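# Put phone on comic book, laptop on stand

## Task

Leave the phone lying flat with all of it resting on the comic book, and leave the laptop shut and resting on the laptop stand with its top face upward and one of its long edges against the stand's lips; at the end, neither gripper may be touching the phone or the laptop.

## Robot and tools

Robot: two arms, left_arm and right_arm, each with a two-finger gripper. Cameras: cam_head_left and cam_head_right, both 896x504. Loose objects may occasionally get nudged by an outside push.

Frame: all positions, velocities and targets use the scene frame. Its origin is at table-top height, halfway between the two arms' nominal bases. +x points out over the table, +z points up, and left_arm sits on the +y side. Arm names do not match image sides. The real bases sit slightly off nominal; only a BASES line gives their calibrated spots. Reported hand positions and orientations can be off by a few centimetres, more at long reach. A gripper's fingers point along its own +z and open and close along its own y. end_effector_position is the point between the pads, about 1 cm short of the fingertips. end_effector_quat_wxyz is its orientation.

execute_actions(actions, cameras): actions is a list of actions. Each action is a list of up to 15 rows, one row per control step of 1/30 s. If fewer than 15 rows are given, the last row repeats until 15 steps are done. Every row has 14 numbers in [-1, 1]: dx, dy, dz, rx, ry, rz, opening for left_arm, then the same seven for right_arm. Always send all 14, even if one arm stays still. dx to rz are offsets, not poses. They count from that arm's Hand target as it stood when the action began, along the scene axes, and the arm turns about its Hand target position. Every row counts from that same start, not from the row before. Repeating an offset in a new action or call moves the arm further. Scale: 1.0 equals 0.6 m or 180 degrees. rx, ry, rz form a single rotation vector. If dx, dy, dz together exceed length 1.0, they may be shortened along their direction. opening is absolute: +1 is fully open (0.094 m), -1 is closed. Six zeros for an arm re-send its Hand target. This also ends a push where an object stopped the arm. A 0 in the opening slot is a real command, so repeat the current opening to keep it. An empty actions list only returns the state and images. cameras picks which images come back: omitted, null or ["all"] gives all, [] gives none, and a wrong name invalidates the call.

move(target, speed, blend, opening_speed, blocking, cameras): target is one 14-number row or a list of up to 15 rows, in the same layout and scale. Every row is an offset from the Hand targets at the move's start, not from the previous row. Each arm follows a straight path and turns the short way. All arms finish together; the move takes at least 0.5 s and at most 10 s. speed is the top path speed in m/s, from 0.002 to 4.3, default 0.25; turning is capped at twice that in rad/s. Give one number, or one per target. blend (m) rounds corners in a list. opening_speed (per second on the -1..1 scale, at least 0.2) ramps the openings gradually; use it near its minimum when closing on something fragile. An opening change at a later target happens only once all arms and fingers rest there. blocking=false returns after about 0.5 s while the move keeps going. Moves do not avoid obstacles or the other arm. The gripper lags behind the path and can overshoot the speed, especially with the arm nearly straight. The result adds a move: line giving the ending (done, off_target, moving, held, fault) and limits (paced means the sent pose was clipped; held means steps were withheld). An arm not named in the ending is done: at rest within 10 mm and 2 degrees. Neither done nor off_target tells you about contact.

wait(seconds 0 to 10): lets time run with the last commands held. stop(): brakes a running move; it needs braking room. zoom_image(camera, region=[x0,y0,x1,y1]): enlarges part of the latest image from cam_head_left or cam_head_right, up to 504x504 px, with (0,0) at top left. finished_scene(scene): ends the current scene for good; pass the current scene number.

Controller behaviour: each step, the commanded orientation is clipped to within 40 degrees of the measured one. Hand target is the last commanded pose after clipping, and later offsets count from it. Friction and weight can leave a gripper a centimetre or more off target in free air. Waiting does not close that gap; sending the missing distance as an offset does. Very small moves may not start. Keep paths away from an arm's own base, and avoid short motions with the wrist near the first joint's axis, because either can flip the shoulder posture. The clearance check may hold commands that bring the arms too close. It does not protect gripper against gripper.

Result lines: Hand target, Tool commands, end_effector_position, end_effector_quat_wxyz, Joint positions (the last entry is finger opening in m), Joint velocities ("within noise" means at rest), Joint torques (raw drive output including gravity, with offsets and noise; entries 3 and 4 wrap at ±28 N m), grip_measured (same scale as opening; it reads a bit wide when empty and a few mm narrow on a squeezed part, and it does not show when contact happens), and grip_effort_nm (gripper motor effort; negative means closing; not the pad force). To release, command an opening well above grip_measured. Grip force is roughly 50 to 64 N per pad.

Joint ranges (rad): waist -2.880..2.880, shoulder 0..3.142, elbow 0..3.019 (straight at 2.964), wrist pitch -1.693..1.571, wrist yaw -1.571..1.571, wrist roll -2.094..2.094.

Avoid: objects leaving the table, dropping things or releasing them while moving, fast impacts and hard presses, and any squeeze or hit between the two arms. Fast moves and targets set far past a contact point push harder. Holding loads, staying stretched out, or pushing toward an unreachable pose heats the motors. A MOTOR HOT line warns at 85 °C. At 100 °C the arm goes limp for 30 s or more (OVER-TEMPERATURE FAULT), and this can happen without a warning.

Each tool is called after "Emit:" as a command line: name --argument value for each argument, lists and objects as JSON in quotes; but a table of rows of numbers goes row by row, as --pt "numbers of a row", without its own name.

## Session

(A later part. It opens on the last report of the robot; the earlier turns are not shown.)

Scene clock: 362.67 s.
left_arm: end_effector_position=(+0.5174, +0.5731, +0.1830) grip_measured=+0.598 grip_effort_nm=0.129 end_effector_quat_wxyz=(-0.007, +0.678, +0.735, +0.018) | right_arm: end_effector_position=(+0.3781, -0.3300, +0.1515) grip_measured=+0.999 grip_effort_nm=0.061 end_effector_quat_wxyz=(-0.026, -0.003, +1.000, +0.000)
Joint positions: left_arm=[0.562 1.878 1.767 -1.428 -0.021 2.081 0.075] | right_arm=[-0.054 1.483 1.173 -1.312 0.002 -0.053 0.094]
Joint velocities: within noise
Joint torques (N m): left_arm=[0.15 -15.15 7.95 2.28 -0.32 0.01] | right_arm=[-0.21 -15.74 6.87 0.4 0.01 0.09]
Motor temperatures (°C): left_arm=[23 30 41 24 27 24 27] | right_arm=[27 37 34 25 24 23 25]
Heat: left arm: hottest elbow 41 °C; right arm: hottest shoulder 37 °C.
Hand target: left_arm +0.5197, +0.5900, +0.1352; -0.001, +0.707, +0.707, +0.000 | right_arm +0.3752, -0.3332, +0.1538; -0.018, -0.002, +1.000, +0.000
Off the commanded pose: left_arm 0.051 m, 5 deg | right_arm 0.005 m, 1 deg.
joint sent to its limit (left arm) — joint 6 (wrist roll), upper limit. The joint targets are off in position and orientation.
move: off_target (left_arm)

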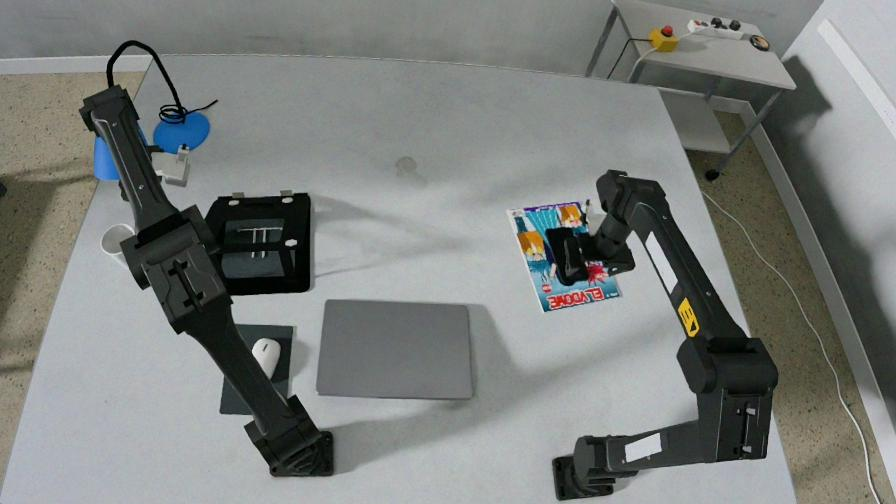

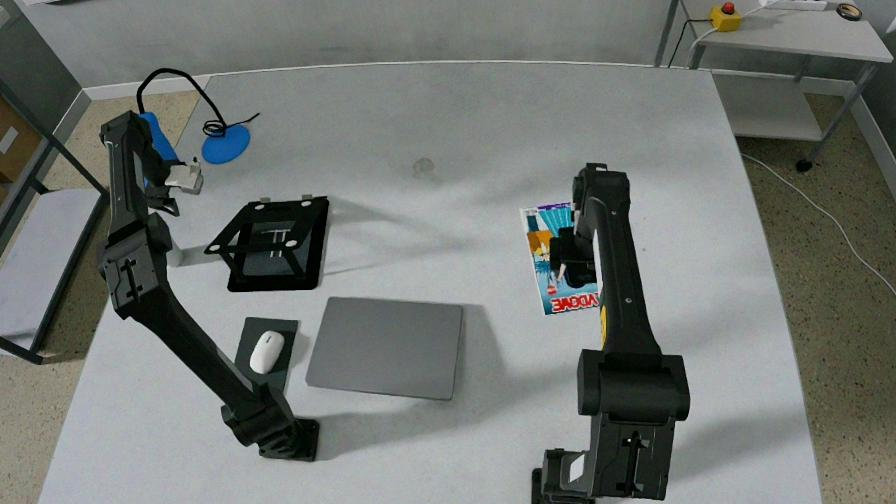

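Emit:
move --pt "0.0 0.0 0.19 0 0 0 0.6 0 0 0 0 0 0 1" --pt "0.0 0.0 0.19 0 0 0.5 0.6 0 0 0 0 0 0 1" --pt "0.0 0.0 0.19 0 0 1.0 0.6 0 0 0 0 0 0 1" --speed 0.5 --cameras '[]'

Emit:
move --target '[0,0,-0.2,0,0,0,0.6, 0,0,0,0,0,0,1]' --speed 0.15

Emit:
zoom_image --camera "cam_head_left" --region '[80, 110, 330, 360]'

Emit:
zoom_image --camera "cam_head_right" --region '[120, 110, 370, 360]'

Scene clock: 372.53 s.
left_arm: end_effector_position=(+0.5093, +0.5759, +0.2318) grip_measured=+0.598 grip_effort_nm=0.115 end_effector_quat_wxyz=(+0.024, +0.701, -0.713, -0.001) | right_arm: end_effector_position=(+0.3781, -0.3300, +0.1515) grip_measured=+0.999 grip_effort_nm=0.056 end_effector_quat_wxyz=(-0.026, -0.003, +1.000, +0.000)
Joint positions: left_arm=[0.582 1.913 1.947 -1.652 0.005 -0.942 0.075] | right_arm=[-0.054 1.483 1.173 -1.312 0.002 -0.053 0.094]
Joint velocities: within noise
Joint torques (N m): left_arm=[-1.44 -19.66 16.54 0.05 -0.18 -0.11] | right_arm=[-0.21 -15.85 6.86 0.4 0.01 0.1]
Motor temperatures (°C): left_arm=[23 30 41 24 27 24 27] | right_arm=[27 37 34 25 24 23 25]
Heat: left arm: hottest elbow 41 °C; right arm: hottest shoulder 37 °C.
Hand target: left_arm +0.5196, +0.5900, +0.2493; +0.000, +0.707, -0.707, +0.001 | right_arm +0.3752, -0.3332, +0.1538; -0.018, -0.002, +1.000, +0.000
Off the commanded pose: left_arm 0.025 m, 3 deg | right_arm 0.005 m, 1 deg.
move: off_target (left_arm)
No camera images: "cameras" was empty.

Scene clock: 373.90 s.
left_arm: end_effector_position=(+0.5184, +0.5827, +0.1914) grip_measured=+0.598 grip_effort_nm=0.110 end_effector_quat_wxyz=(-0.038, +0.701, -0.712, +0.008) | right_arm: end_effector_position=(+0.3781, -0.3300, +0.1515) grip_measured=+0.999 grip_effort_nm=0.056 end_effector_quat_wxyz=(-0.026, -0.003, +1.000, +0.000)
Joint positions: left_arm=[0.582 1.861 1.763 -1.395 0.003 -0.945 0.075] | right_arm=[-0.054 1.483 1.173 -1.312 0.002 -0.053 0.094]
Joint velocities: within noise
Joint torques (N m): left_arm=[-0.67 -14.8 6.75 1.89 -0.1 -0.05] | right_arm=[-0.15 -15.79 6.89 0.4 0.01 0.09]
Motor temperatures (°C): left_arm=[23 30 40 24 27 24 27] | right_arm=[27 37 34 25 24 23 25]
Heat: left arm: hottest elbow 40 °C; right arm: hottest shoulder 37 °C.
Hand target: left_arm +0.5197, +0.5901, +0.1292; +0.000, +0.707, -0.707, +0.001 | right_arm +0.3752, -0.3332, +0.1538; -0.018, -0.002, +1.000, +0.000
Off the commanded pose: left_arm 0.063 m, 5 deg | right_arm 0.005 m, 1 deg.
move: off_target (left_arm)

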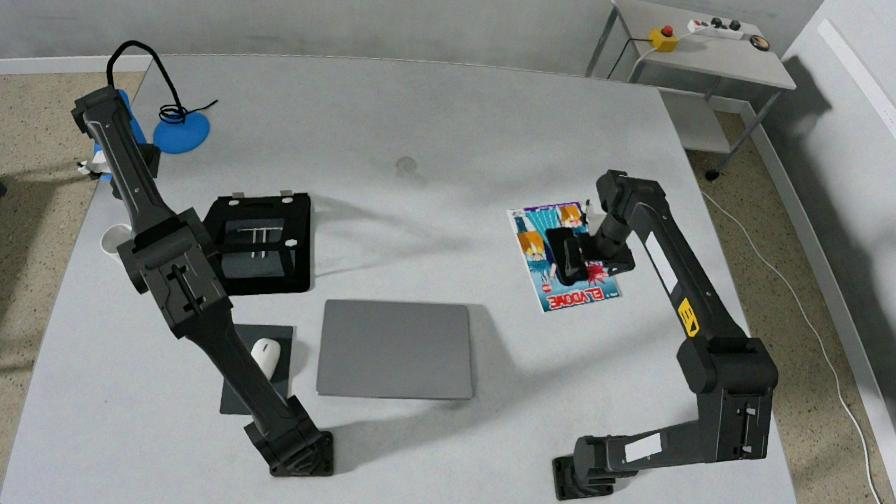

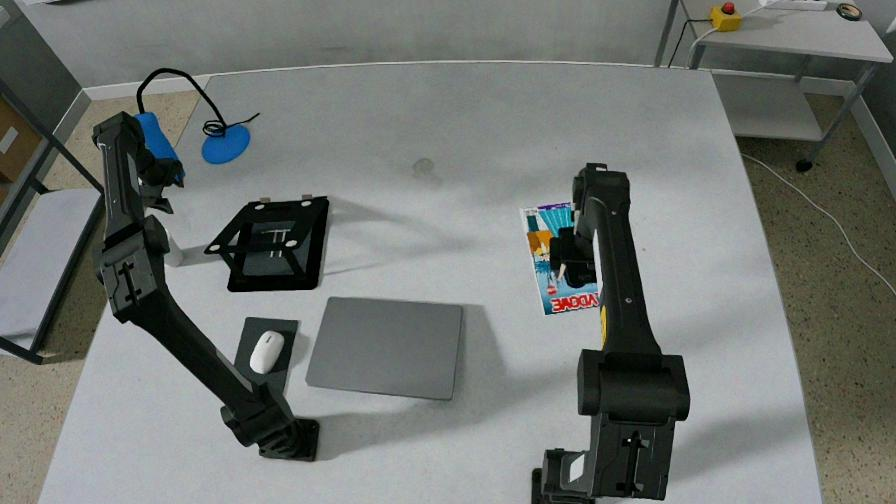

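Scaled by 2.016.

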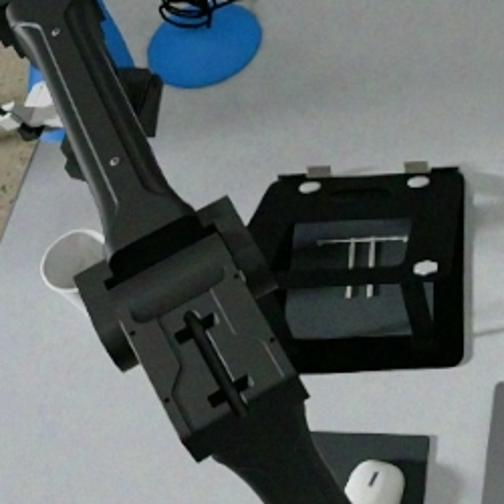

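Scaled by 2.016.

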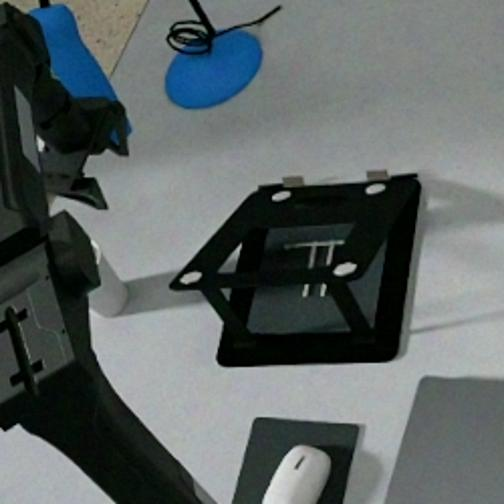

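Emit:
move --pt "0.0 0.0 0.25 0 0 0 0.6 0 0 0 0 0 0 1" --pt "0.0 -0.383 0.25 0 0 0 -0.9 0 0 0 0 0 0 1" --speed 0.2

Emit:
zoom_image --camera "cam_head_left" --region '[160, 110, 360, 310]'

Emit:
zoom_image --camera "cam_head_right" --region '[180, 110, 380, 310]'

Scene clock: 384.43 s.
left_arm: end_effector_position=(+0.5227, +0.3624, +0.2719) grip_measured=-0.897 grip_effort_nm=-0.085 end_effector_quat_wxyz=(+0.011, +0.705, -0.709, -0.004) | right_arm: end_effector_position=(+0.3781, -0.3300, +0.1515) grip_measured=+0.999 grip_effort_nm=0.051 end_effector_quat_wxyz=(-0.026, -0.003, +1.000, +0.000)
Joint positions: left_arm=[0.212 1.68 1.727 -1.641 0.004 -1.324 0.005] | right_arm=[-0.054 1.483 1.173 -1.312 0.002 -0.054 0.094]
Joint velocities: within noise
Joint torques (N m): left_arm=[-2.08 -20.07 9.13 0.77 -0.12 -0.08] | right_arm=[-0.15 -15.79 6.87 0.4 0.01 0.09]
Motor temperatures (°C): left_arm=[23 29 39 24 27 24 27] | right_arm=[27 37 33 25 24 23 25]
Heat: left arm: hottest elbow 39 °C; right arm: hottest shoulder 37 °C.
Hand target: left_arm +0.5198, +0.3603, +0.2793; +0.000, +0.707, -0.707, +0.001 | right_arm +0.3752, -0.3332, +0.1538; -0.018, -0.002, +1.000, +0.000
Off the commanded pose: left_arm 0.008 m, 1 deg | right_arm 0.005 m, 1 deg.
move: done

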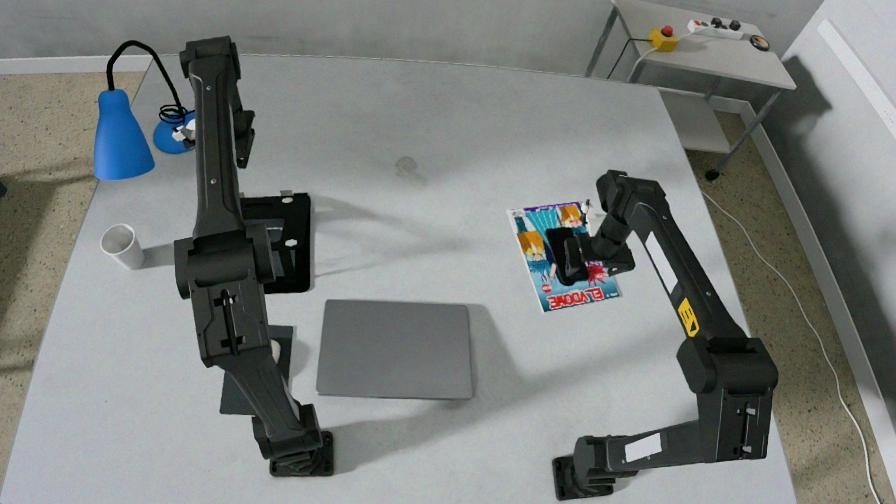

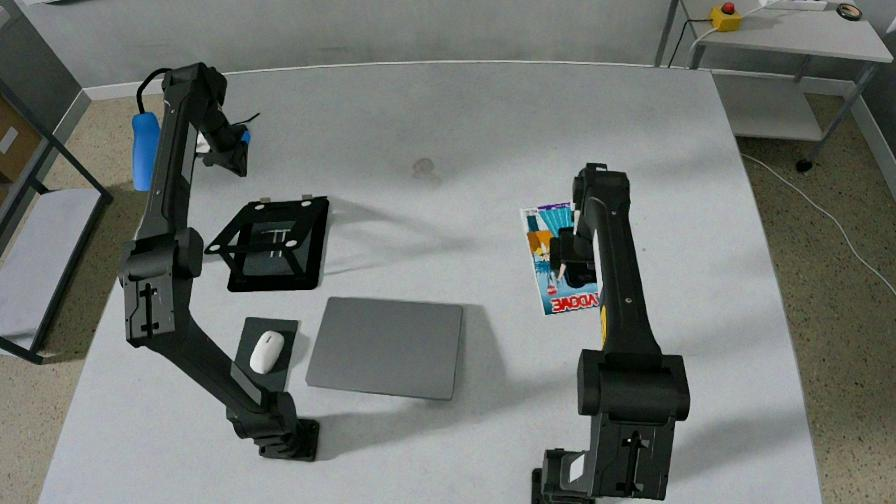

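Scaled by 2.520.

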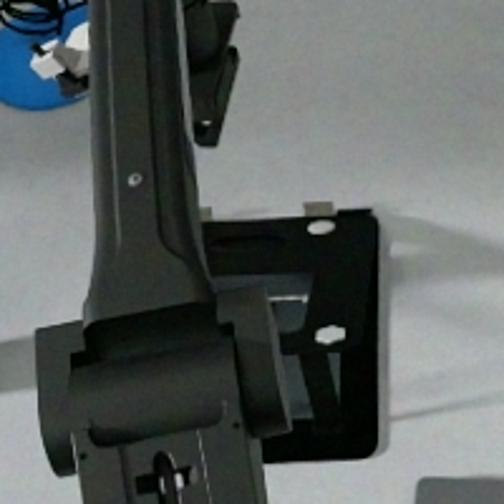

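Scaled by 2.520.

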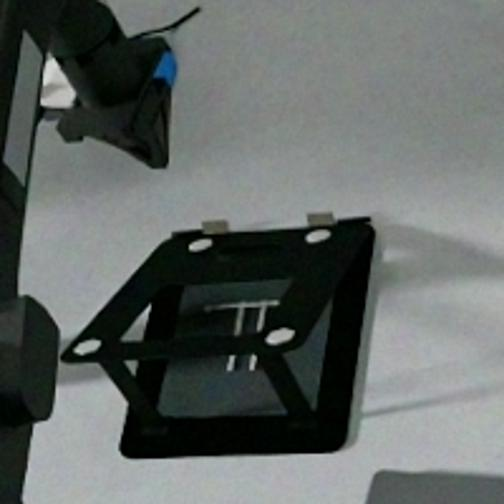

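Emit:
move --pt "0 0 0 0 0 -0.5 -0.9 0 0 0 0 0 0 1" --pt "-0.01 0.0 -0.27 0 0 -0.5 -0.9 0 0 0 0 0 0 1" --speed 0.2

Emit:
zoom_image --camera "cam_head_left" --region '[160, 110, 360, 310]'

Emit:
zoom_image --camera "cam_head_right" --region '[180, 110, 380, 310]'

Scene clock: 395.43 s.
left_arm: end_effector_position=(+0.5129, +0.3602, +0.1212) grip_measured=-0.898 grip_effort_nm=-0.090 end_effector_quat_wxyz=(-0.002, -0.004, +1.000, -0.002) | right_arm: end_effector_position=(+0.3781, -0.3300, +0.1515) grip_measured=+0.999 grip_effort_nm=0.061 end_effector_quat_wxyz=(-0.026, -0.003, +1.000, +0.000)
Joint positions: left_arm=[0.212 1.701 1.354 -1.228 0.002 0.232 0.005] | right_arm=[-0.054 1.483 1.173 -1.312 0.002 -0.054 0.094]
Joint velocities: within noise
Joint torques (N m): left_arm=[-1.55 -17.03 9.2 0.81 -0.01 0.14] | right_arm=[-0.15 -15.91 6.89 0.43 0.01 0.09]
Motor temperatures (°C): left_arm=[23 29 38 24 27 24 26] | right_arm=[27 37 33 25 24 23 25]
Heat: left arm: hottest elbow 38 °C; right arm: hottest shoulder 37 °C.
Hand target: left_arm +0.5137, +0.3602, +0.1174; -0.001, +0.000, +1.000, -0.001 | right_arm +0.3752, -0.3332, +0.1538; -0.018, -0.002, +1.000, +0.000
Off the commanded pose: left_arm 0.004 m, 1 deg | right_arm 0.005 m, 1 deg.
move: done

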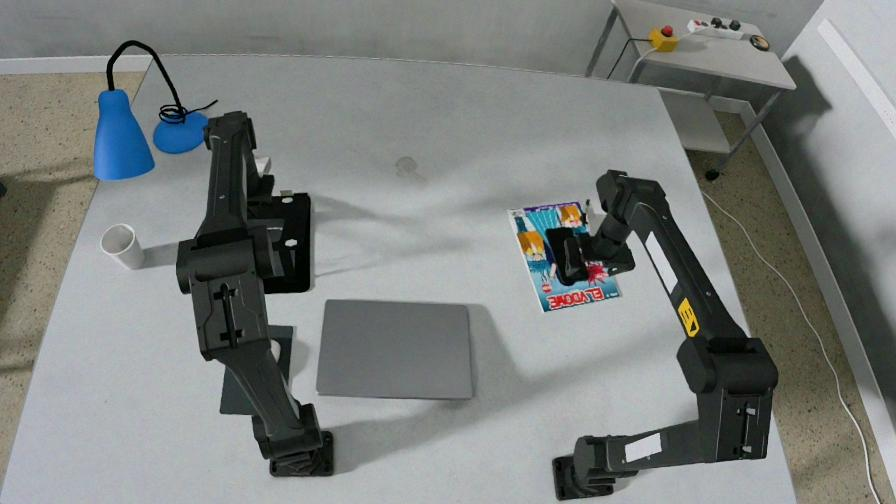

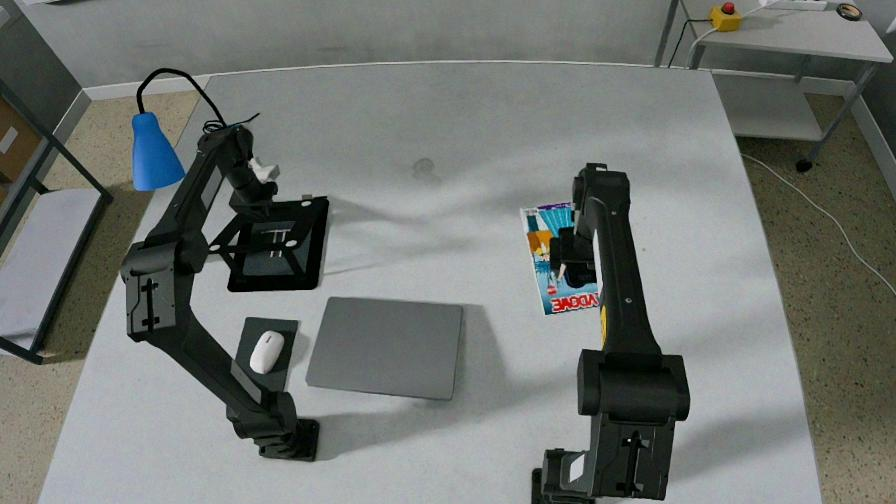

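Scaled by 2.520.

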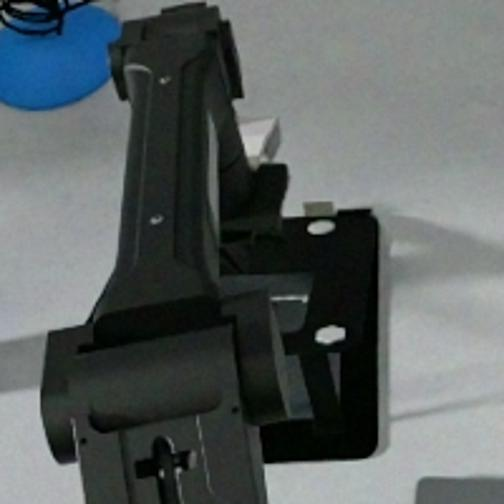

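Scaled by 2.520.

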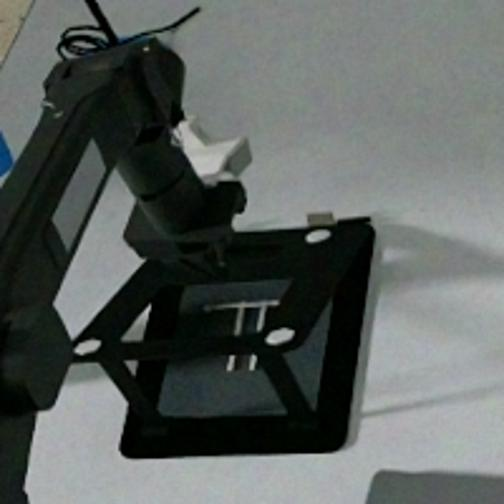

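Emit:
move --target '[0,0,-0.1,0,0,0,-0.9, 0,0,0,0,0,0,1]' --speed 0.08

Emit:
zoom_image --camera "cam_head_right" --region '[180, 130, 360, 310]'

Scene clock: 400.03 s.
left_arm: end_effector_position=(+0.5144, +0.3606, +0.0638) grip_measured=-0.898 grip_effort_nm=-0.085 end_effector_quat_wxyz=(+0.001, -0.004, +1.000, -0.001) | right_arm: end_effector_position=(+0.3781, -0.3300, +0.1515) grip_measured=+0.999 grip_effort_nm=0.061 end_effector_quat_wxyz=(-0.026, -0.003, +1.000, +0.000)
Joint positions: left_arm=[0.212 1.762 1.272 -1.079 0.002 0.233 0.005] | right_arm=[-0.054 1.483 1.173 -1.312 0.002 -0.054 0.094]
Joint velocities: within noise
Joint torques (N m): left_arm=[-1.96 -16.85 8.54 0.7 -0.07 0.11] | right_arm=[-0.09 -15.85 6.86 0.39 0.01 0.09]
Motor temperatures (°C): left_arm=[23 29 37 24 27 24 26] | right_arm=[27 37 33 25 24 23 25]
Heat: left arm: hottest elbow 37 °C; right arm: hottest shoulder 37 °C.
Hand target: left_arm +0.5137, +0.3603, +0.0573; -0.001, +0.000, +1.000, -0.001 | right_arm +0.3752, -0.3332, +0.1538; -0.018, -0.002, +1.000, +0.000
Off the commanded pose: left_arm 0.007 m, 1 deg | right_arm 0.005 m, 1 deg.
move: done

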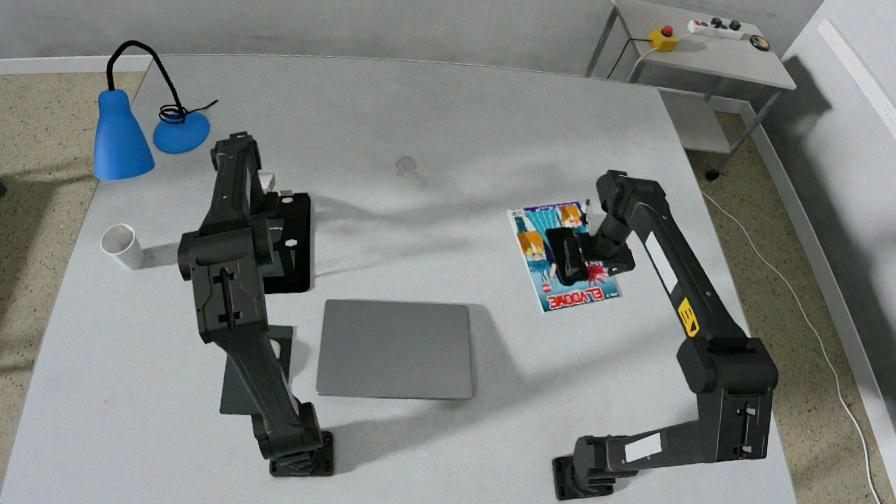

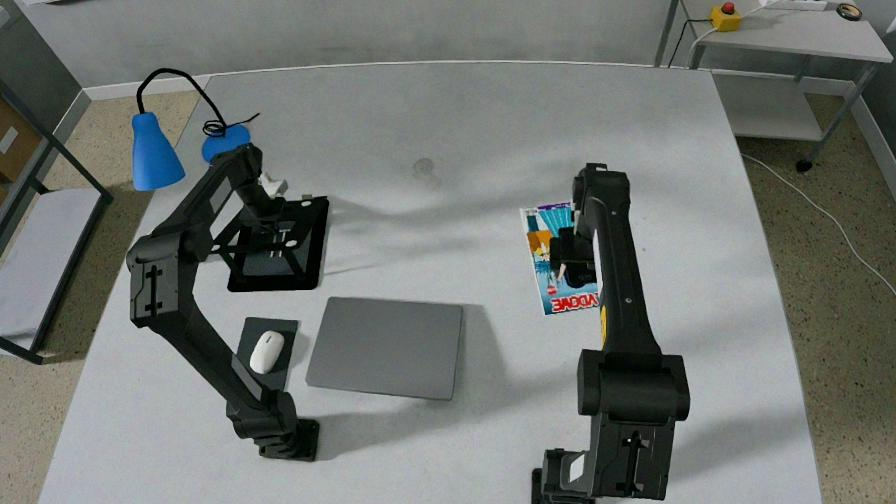

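Scaled by 2.800.

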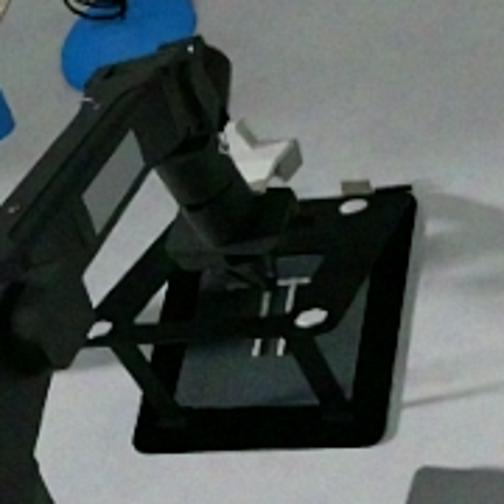

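Emit:
move --pt "-0.015 0 -0.035 0 0 0 -0.9 0 0 0 0 0 0 1" --pt "-0.015 -0.1 -0.035 0 0 0 -0.9 0 0 0 0 0 0 1" --speed 0.07

Emit:
zoom_image --camera "cam_head_right" --region '[180, 130, 360, 310]'

Scene clock: 405.07 s.
left_arm: end_effector_position=(+0.5045, +0.3177, +0.0357) grip_measured=-0.899 grip_effort_nm=-0.051 end_effector_quat_wxyz=(-0.005, -0.010, +1.000, +0.001) | right_arm: end_effector_position=(+0.3781, -0.3300, +0.1515) grip_measured=+0.999 grip_effort_nm=0.061 end_effector_quat_wxyz=(-0.026, -0.003, +1.000, +0.000)
Joint positions: left_arm=[0.128 1.765 1.191 -1.007 -0.003 0.137 0.005] | right_arm=[-0.054 1.483 1.173 -1.312 0.002 -0.054 0.094]
Joint velocities: within noise
Joint torques (N m): left_arm=[-4.19 -18.02 7.57 0.66 0.16 -0.16] | right_arm=[-0.09 -15.79 6.86 0.4 0 0.09]
Motor temperatures (°C): left_arm=[23 29 37 24 27 24 26] | right_arm=[27 37 33 25 24 23 25]
Heat: left arm: hottest elbow 37 °C; right arm: hottest shoulder 37 °C.
Hand target: left_arm +0.5046, +0.3002, +0.0362; -0.001, +0.000, +1.000, -0.001 | right_arm +0.3752, -0.3332, +0.1538; -0.018, -0.002, +1.000, +0.000
Off the commanded pose: left_arm 0.017 m, 1 deg | right_arm 0.005 m, 1 deg.
move: off_target (left_arm)

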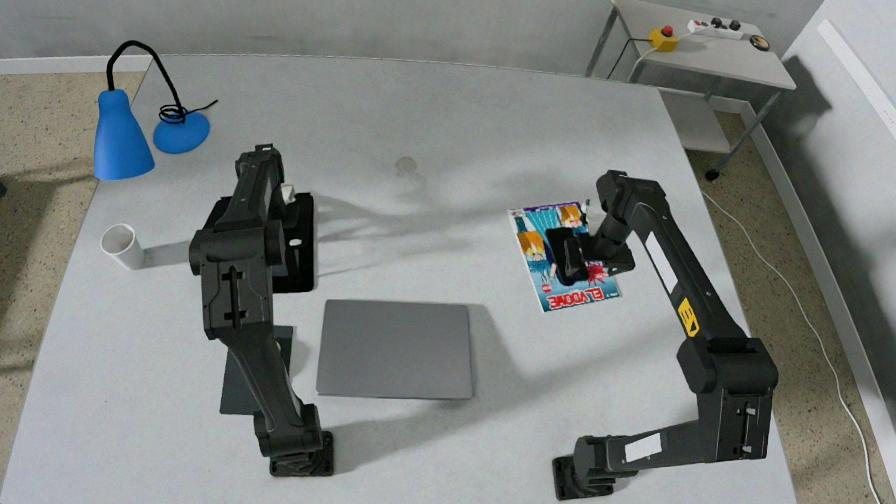

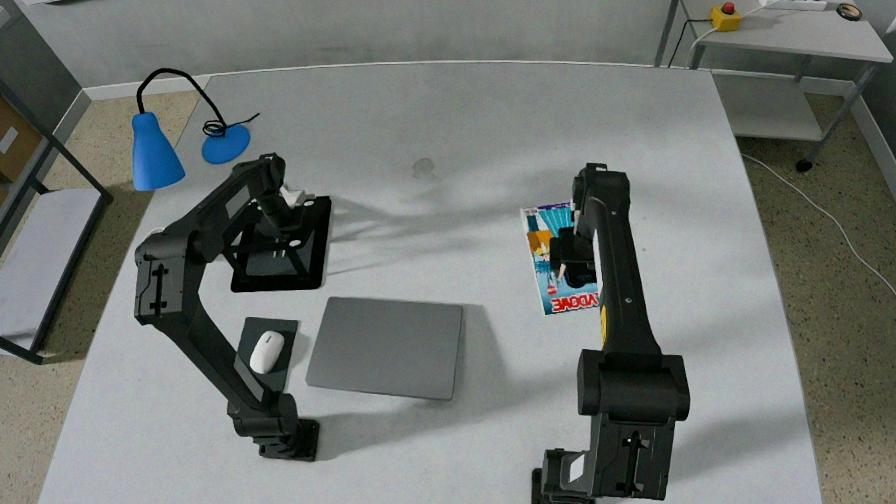

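Scaled by 2.800.

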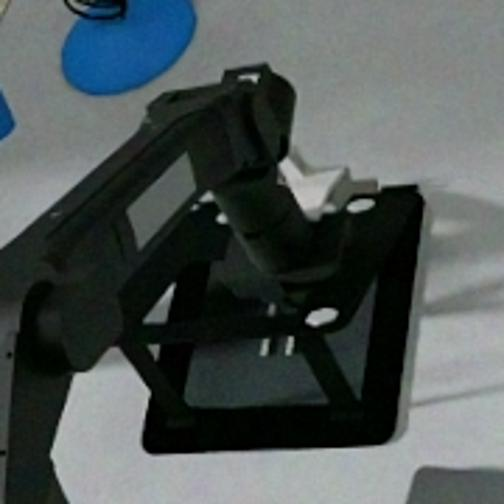

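Emit:
move --target '[0.02,-0.27,0,0,0,0,-0.9, 0,0,0,0,0,0,1]' --speed 0.08

Emit:
zoom_image --camera "cam_head_right" --region '[220, 130, 440, 350]'

Emit:
zoom_image --camera "cam_head_left" --region '[220, 130, 440, 350]'

Scene clock: 411.20 s.
left_arm: end_effector_position=(+0.5022, +0.1576, +0.0331) grip_measured=-0.899 grip_effort_nm=-0.046 end_effector_quat_wxyz=(-0.008, -0.010, +1.000, +0.003) | right_arm: end_effector_position=(+0.3781, -0.3300, +0.1515) grip_measured=+0.999 grip_effort_nm=0.061 end_effector_quat_wxyz=(-0.026, -0.003, +1.000, +0.000)
Joint positions: left_arm=[-0.208 1.771 1.191 -1.007 -0.003 -0.198 0.005] | right_arm=[-0.054 1.483 1.173 -1.312 0.002 -0.054 0.094]
Joint velocities: within noise
Joint torques (N m): left_arm=[-3.96 -15.09 13.09 0.24 0.21 -0.11] | right_arm=[-0.21 -15.79 6.9 0.39 0.01 0.09]
Motor temperatures (°C): left_arm=[23 30 36 24 27 24 26] | right_arm=[27 37 33 25 24 23 25]
Heat: left arm: hottest elbow 36 °C; right arm: hottest shoulder 37 °C.
Hand target: left_arm +0.5166, +0.1383, +0.0362; -0.001, +0.000, +1.000, -0.001 | right_arm +0.3752, -0.3332, +0.1538; -0.018, -0.002, +1.000, +0.000
Off the commanded pose: left_arm 0.024 m, 1 deg | right_arm 0.005 m, 1 deg.
move: off_target (left_arm)

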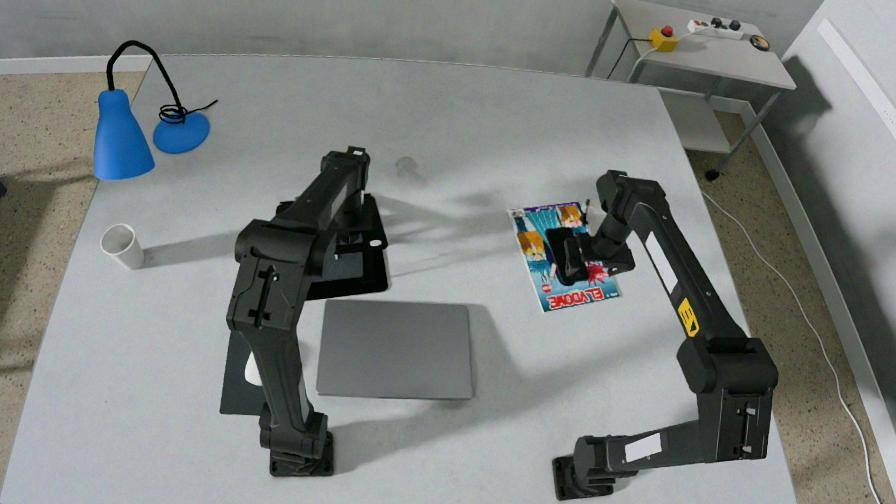

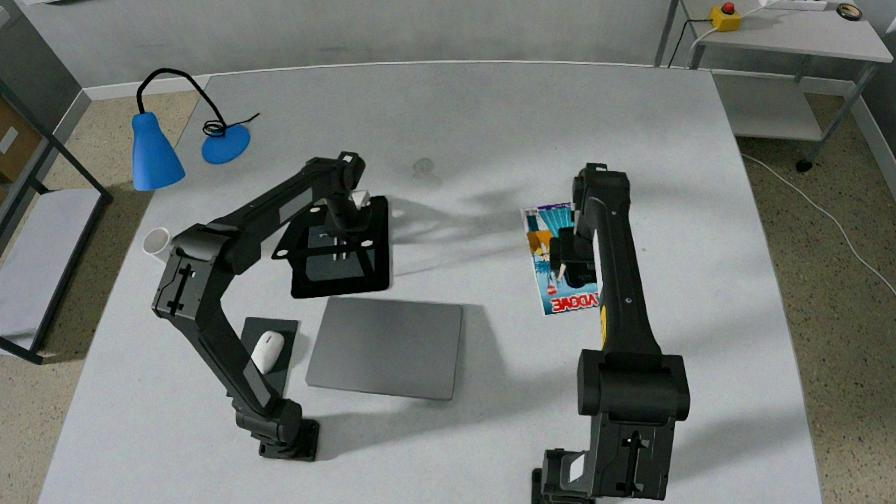

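Scaled by 2.291.

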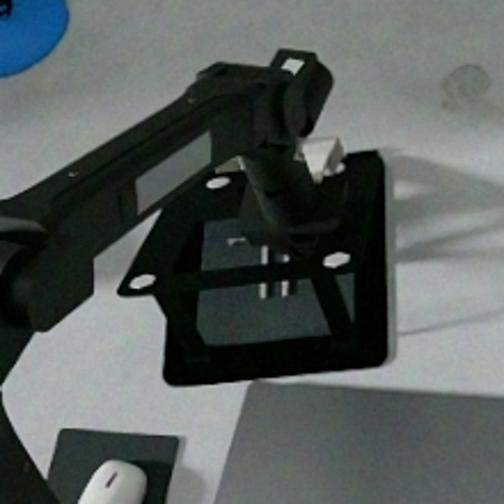

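Scaled by 2.291.

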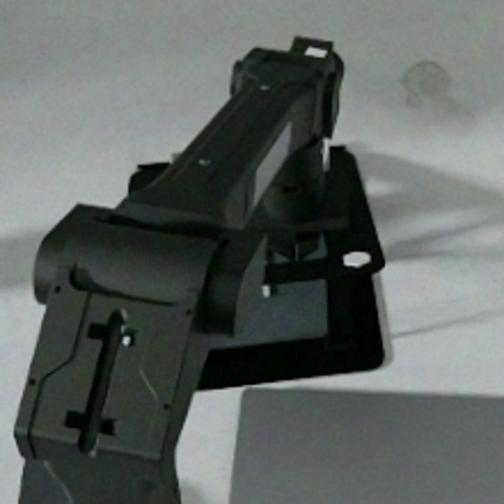

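Emit:
move --pt "0.0 0.13 0 0 0 0 -0.9 0 0 0 0 0 0 1" --pt "0.11 0.13 0 0 0 0 -0.9 0 0 0 0 0 0 1" --speed 0.07

Emit:
zoom_image --camera "cam_head_right" --region '[220, 130, 440, 350]'

Emit:
zoom_image --camera "cam_head_left" --region '[220, 130, 440, 350]'

Scene clock: 417.57 s.
left_arm: end_effector_position=(+0.5523, +0.2097, +0.0304) grip_measured=-0.899 grip_effort_nm=-0.046 end_effector_quat_wxyz=(-0.022, +0.000, +1.000, +0.000) | right_arm: end_effector_position=(+0.3781, -0.3300, +0.1515) grip_measured=+0.999 grip_effort_nm=0.066 end_effector_quat_wxyz=(-0.026, -0.003, +1.000, +0.000)
Joint positions: left_arm=[-0.09 1.887 1.356 -1.084 0.003 -0.061 0.005] | right_arm=[-0.054 1.483 1.173 -1.312 0.002 -0.054 0.094]
Joint velocities: within noise
Joint torques (N m): left_arm=[-0.97 -16.21 15.24 0.7 -0.1 0.15] | right_arm=[-0.15 -15.91 6.89 0.42 0.01 0.09]
Motor temperatures (°C): left_arm=[23 30 37 24 27 24 26] | right_arm=[27 37 33 25 24 23 25]
Heat: left arm: hottest elbow 37 °C; right arm: hottest shoulder 37 °C.
Hand target: left_arm +0.5827, +0.2162, +0.0363; -0.001, +0.000, +1.000, -0.001 | right_arm +0.3752, -0.3332, +0.1538; -0.018, -0.002, +1.000, +0.000
Off the commanded pose: left_arm 0.032 m, 2 deg | right_arm 0.005 m, 1 deg.
move: off_target (left_arm)

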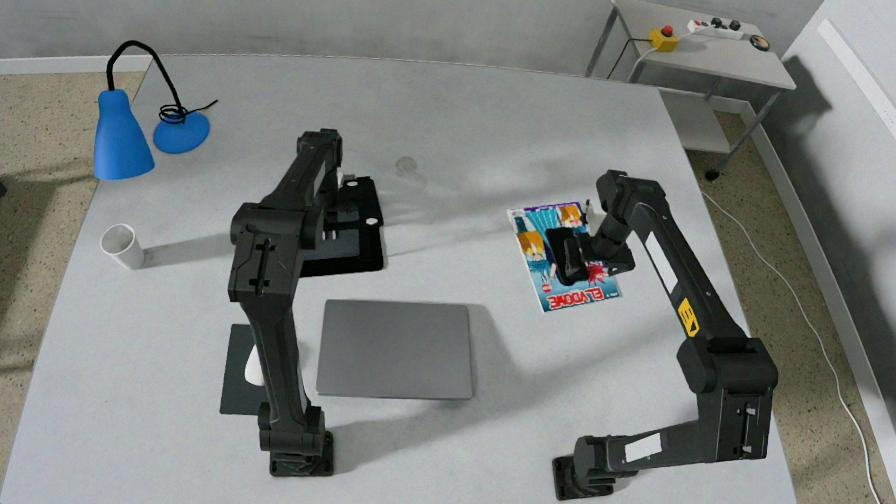

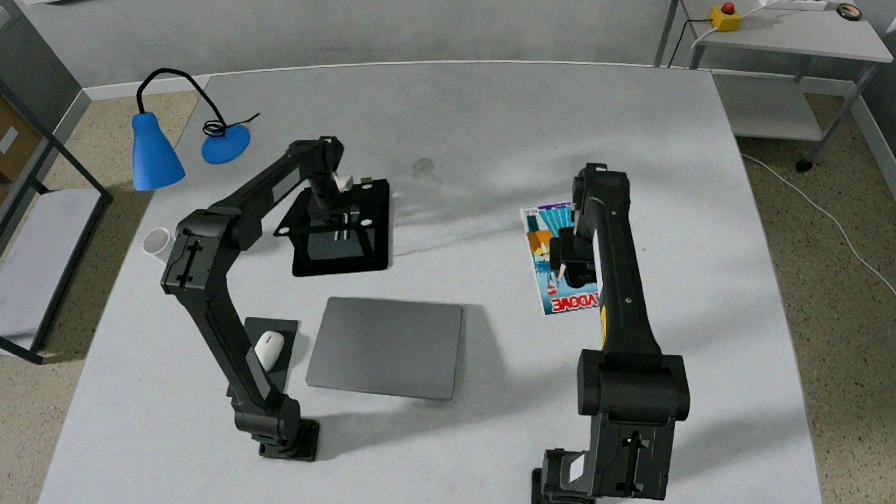

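Scaled by 2.291.

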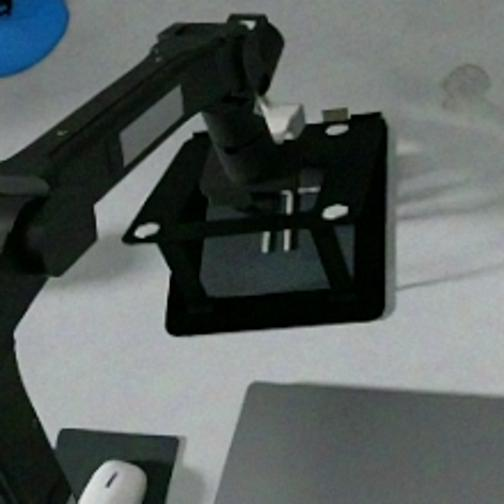

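Scaled by 2.291.

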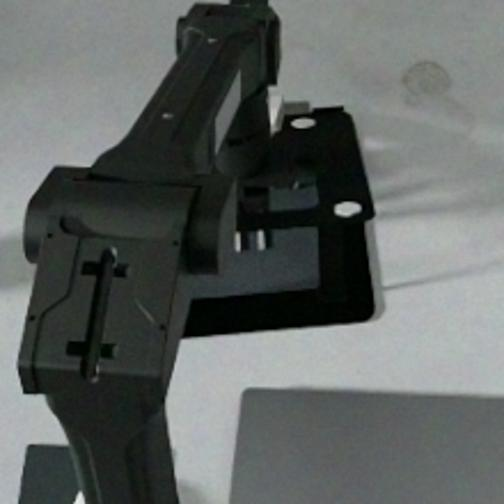

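Emit:
move --pt "-0.04 -0.02 0 0 0 0 -0.9 0 0 0 0 0 0 1" --pt "-0.04 -0.11 0 0 0 0 -0.9 0 0 0 0 0 0 1" --pt "-0.18 -0.11 0 0 0 0 -0.9 0 0 0 0 0 0 1" --speed 0.07

Emit:
zoom_image --camera "cam_head_right" --region '[220, 130, 440, 350]'

Emit:
zoom_image --camera "cam_head_left" --region '[220, 130, 440, 350]'

Scene clock: 426.10 s.
left_arm: end_effector_position=(+0.4800, +0.1595, +0.0285) grip_measured=-0.899 grip_effort_nm=-0.051 end_effector_quat_wxyz=(-0.009, -0.006, +1.000, +0.002) | right_arm: end_effector_position=(+0.3781, -0.3300, +0.1515) grip_measured=+0.999 grip_effort_nm=0.056 end_effector_quat_wxyz=(-0.026, -0.003, +1.000, +0.000)
Joint positions: left_arm=[-0.211 1.73 1.118 -0.977 0 -0.194 0.005] | right_arm=[-0.054 1.483 1.173 -1.312 0.002 -0.054 0.094]
Joint velocities: within noise
Joint torques (N m): left_arm=[-3.31 -18.02 7.05 0.5 0.11 -0.07] | right_arm=[-0.21 -15.79 6.87 0.4 0.01 0.09]
Motor temperatures (°C): left_arm=[23 30 37 24 27 24 26] | right_arm=[27 37 33 25 24 23 25]
Heat: left arm: hottest elbow 37 °C; right arm: hottest shoulder 37 °C.
Hand target: left_arm +0.4747, +0.1502, +0.0362; -0.001, +0.000, +1.000, -0.001 | right_arm +0.3752, -0.3332, +0.1538; -0.018, -0.002, +1.000, +0.000
Off the commanded pose: left_arm 0.013 m, 1 deg | right_arm 0.005 m, 1 deg.
move: off_target (left_arm)

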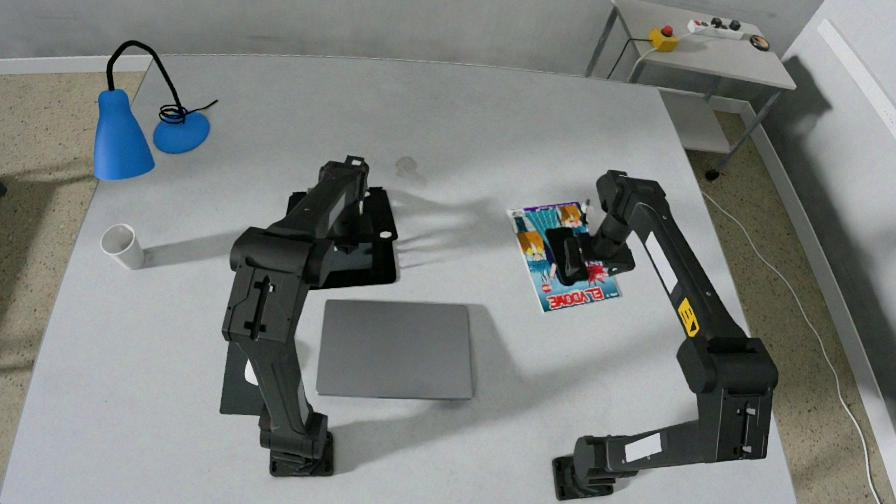

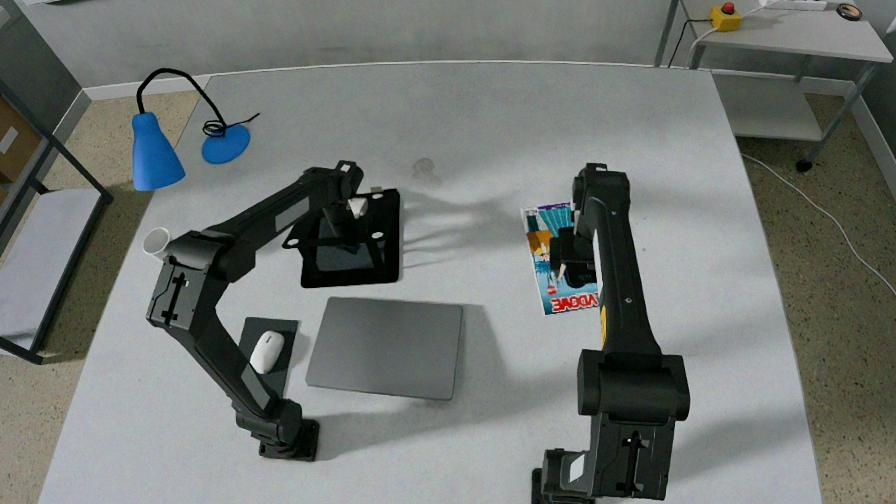

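Scaled by 2.291.

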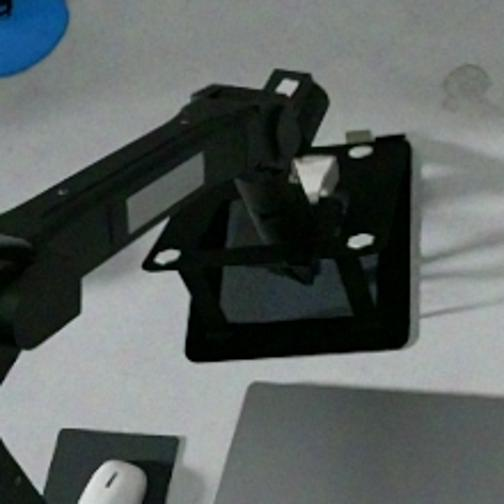

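Scaled by 2.291.

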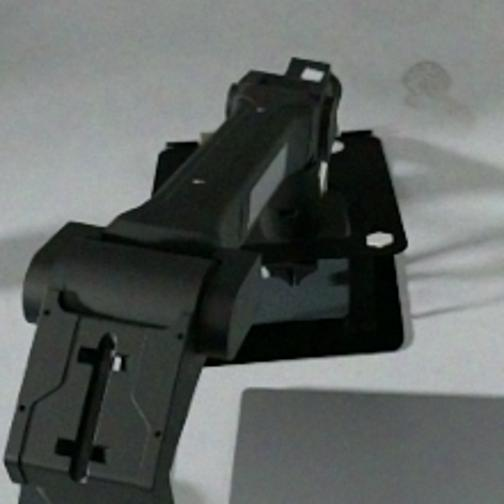

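Emit:
move --target '[-0.07,0.0,0,0,0,0,-0.9, 0,0,0,0,0,0,1]' --speed 0.07

Emit:
zoom_image --camera "cam_head_right" --region '[220, 130, 440, 350]'

Emit:
zoom_image --camera "cam_head_left" --region '[220, 130, 440, 350]'

Scene clock: 429.87 s.
left_arm: end_effector_position=(+0.4421, +0.1590, +0.0292) grip_measured=-0.899 grip_effort_nm=-0.051 end_effector_quat_wxyz=(-0.005, -0.007, +1.000, +0.001) | right_arm: end_effector_position=(+0.3781, -0.3300, +0.1515) grip_measured=+0.999 grip_effort_nm=0.061 end_effector_quat_wxyz=(-0.026, -0.003, +1.000, +0.000)
Joint positions: left_arm=[-0.229 1.641 1 -0.939 0 -0.214 0.005] | right_arm=[-0.054 1.483 1.173 -1.312 0.002 -0.054 0.094]
Joint velocities: within noise
Joint torques (N m): left_arm=[-3.37 -17.14 6.52 0.13 0.01 -0.1] | right_arm=[-0.26 -15.79 6.87 0.4 0.01 0.1]
Motor temperatures (°C): left_arm=[23 30 36 24 27 24 26] | right_arm=[27 37 33 25 24 23 25]
Heat: left arm: hottest elbow 36 °C; right arm: hottest shoulder 37 °C.
Hand target: left_arm +0.4327, +0.1502, +0.0364; -0.001, +0.000, +1.000, -0.001 | right_arm +0.3752, -0.3332, +0.1538; -0.018, -0.002, +1.000, +0.000
Off the commanded pose: left_arm 0.015 m, 1 deg | right_arm 0.005 m, 1 deg.
move: off_target (left_arm)

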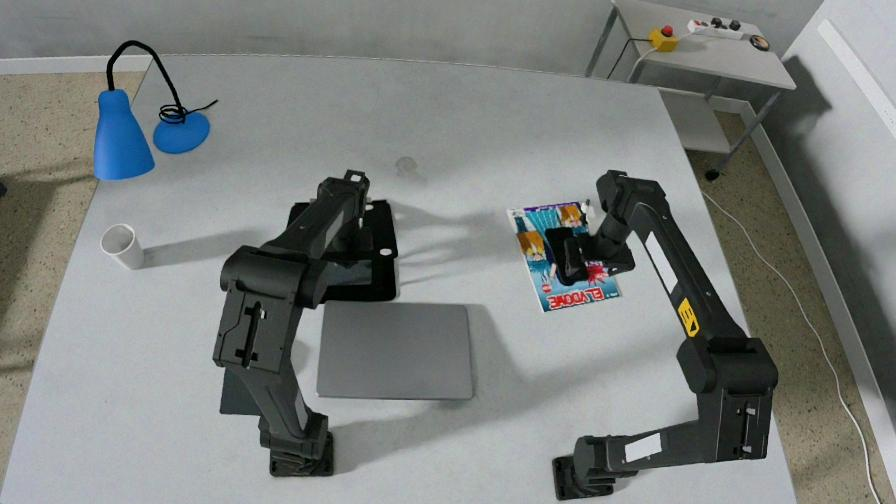

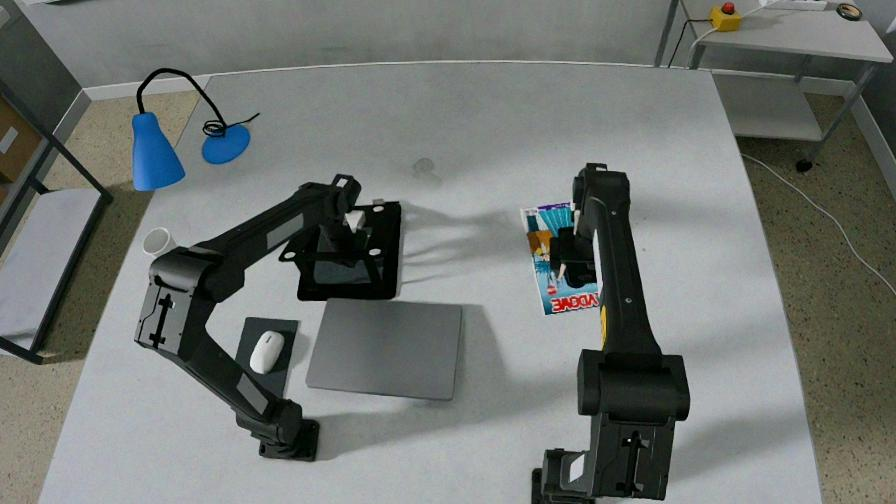

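Scaled by 2.291.

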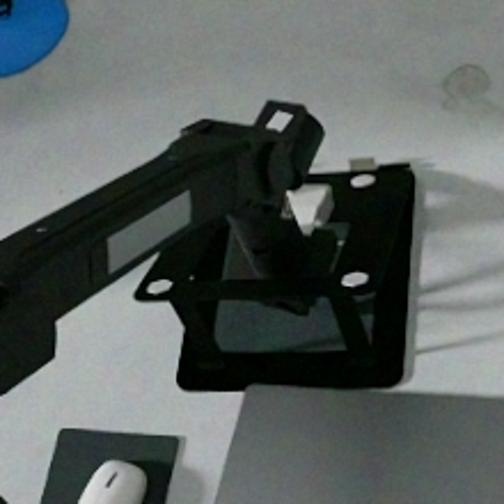

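Scaled by 2.291.

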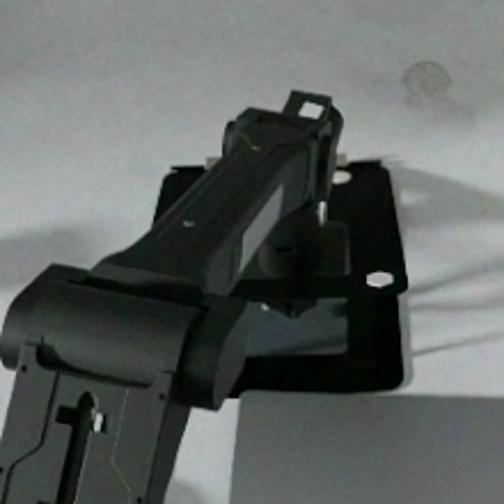

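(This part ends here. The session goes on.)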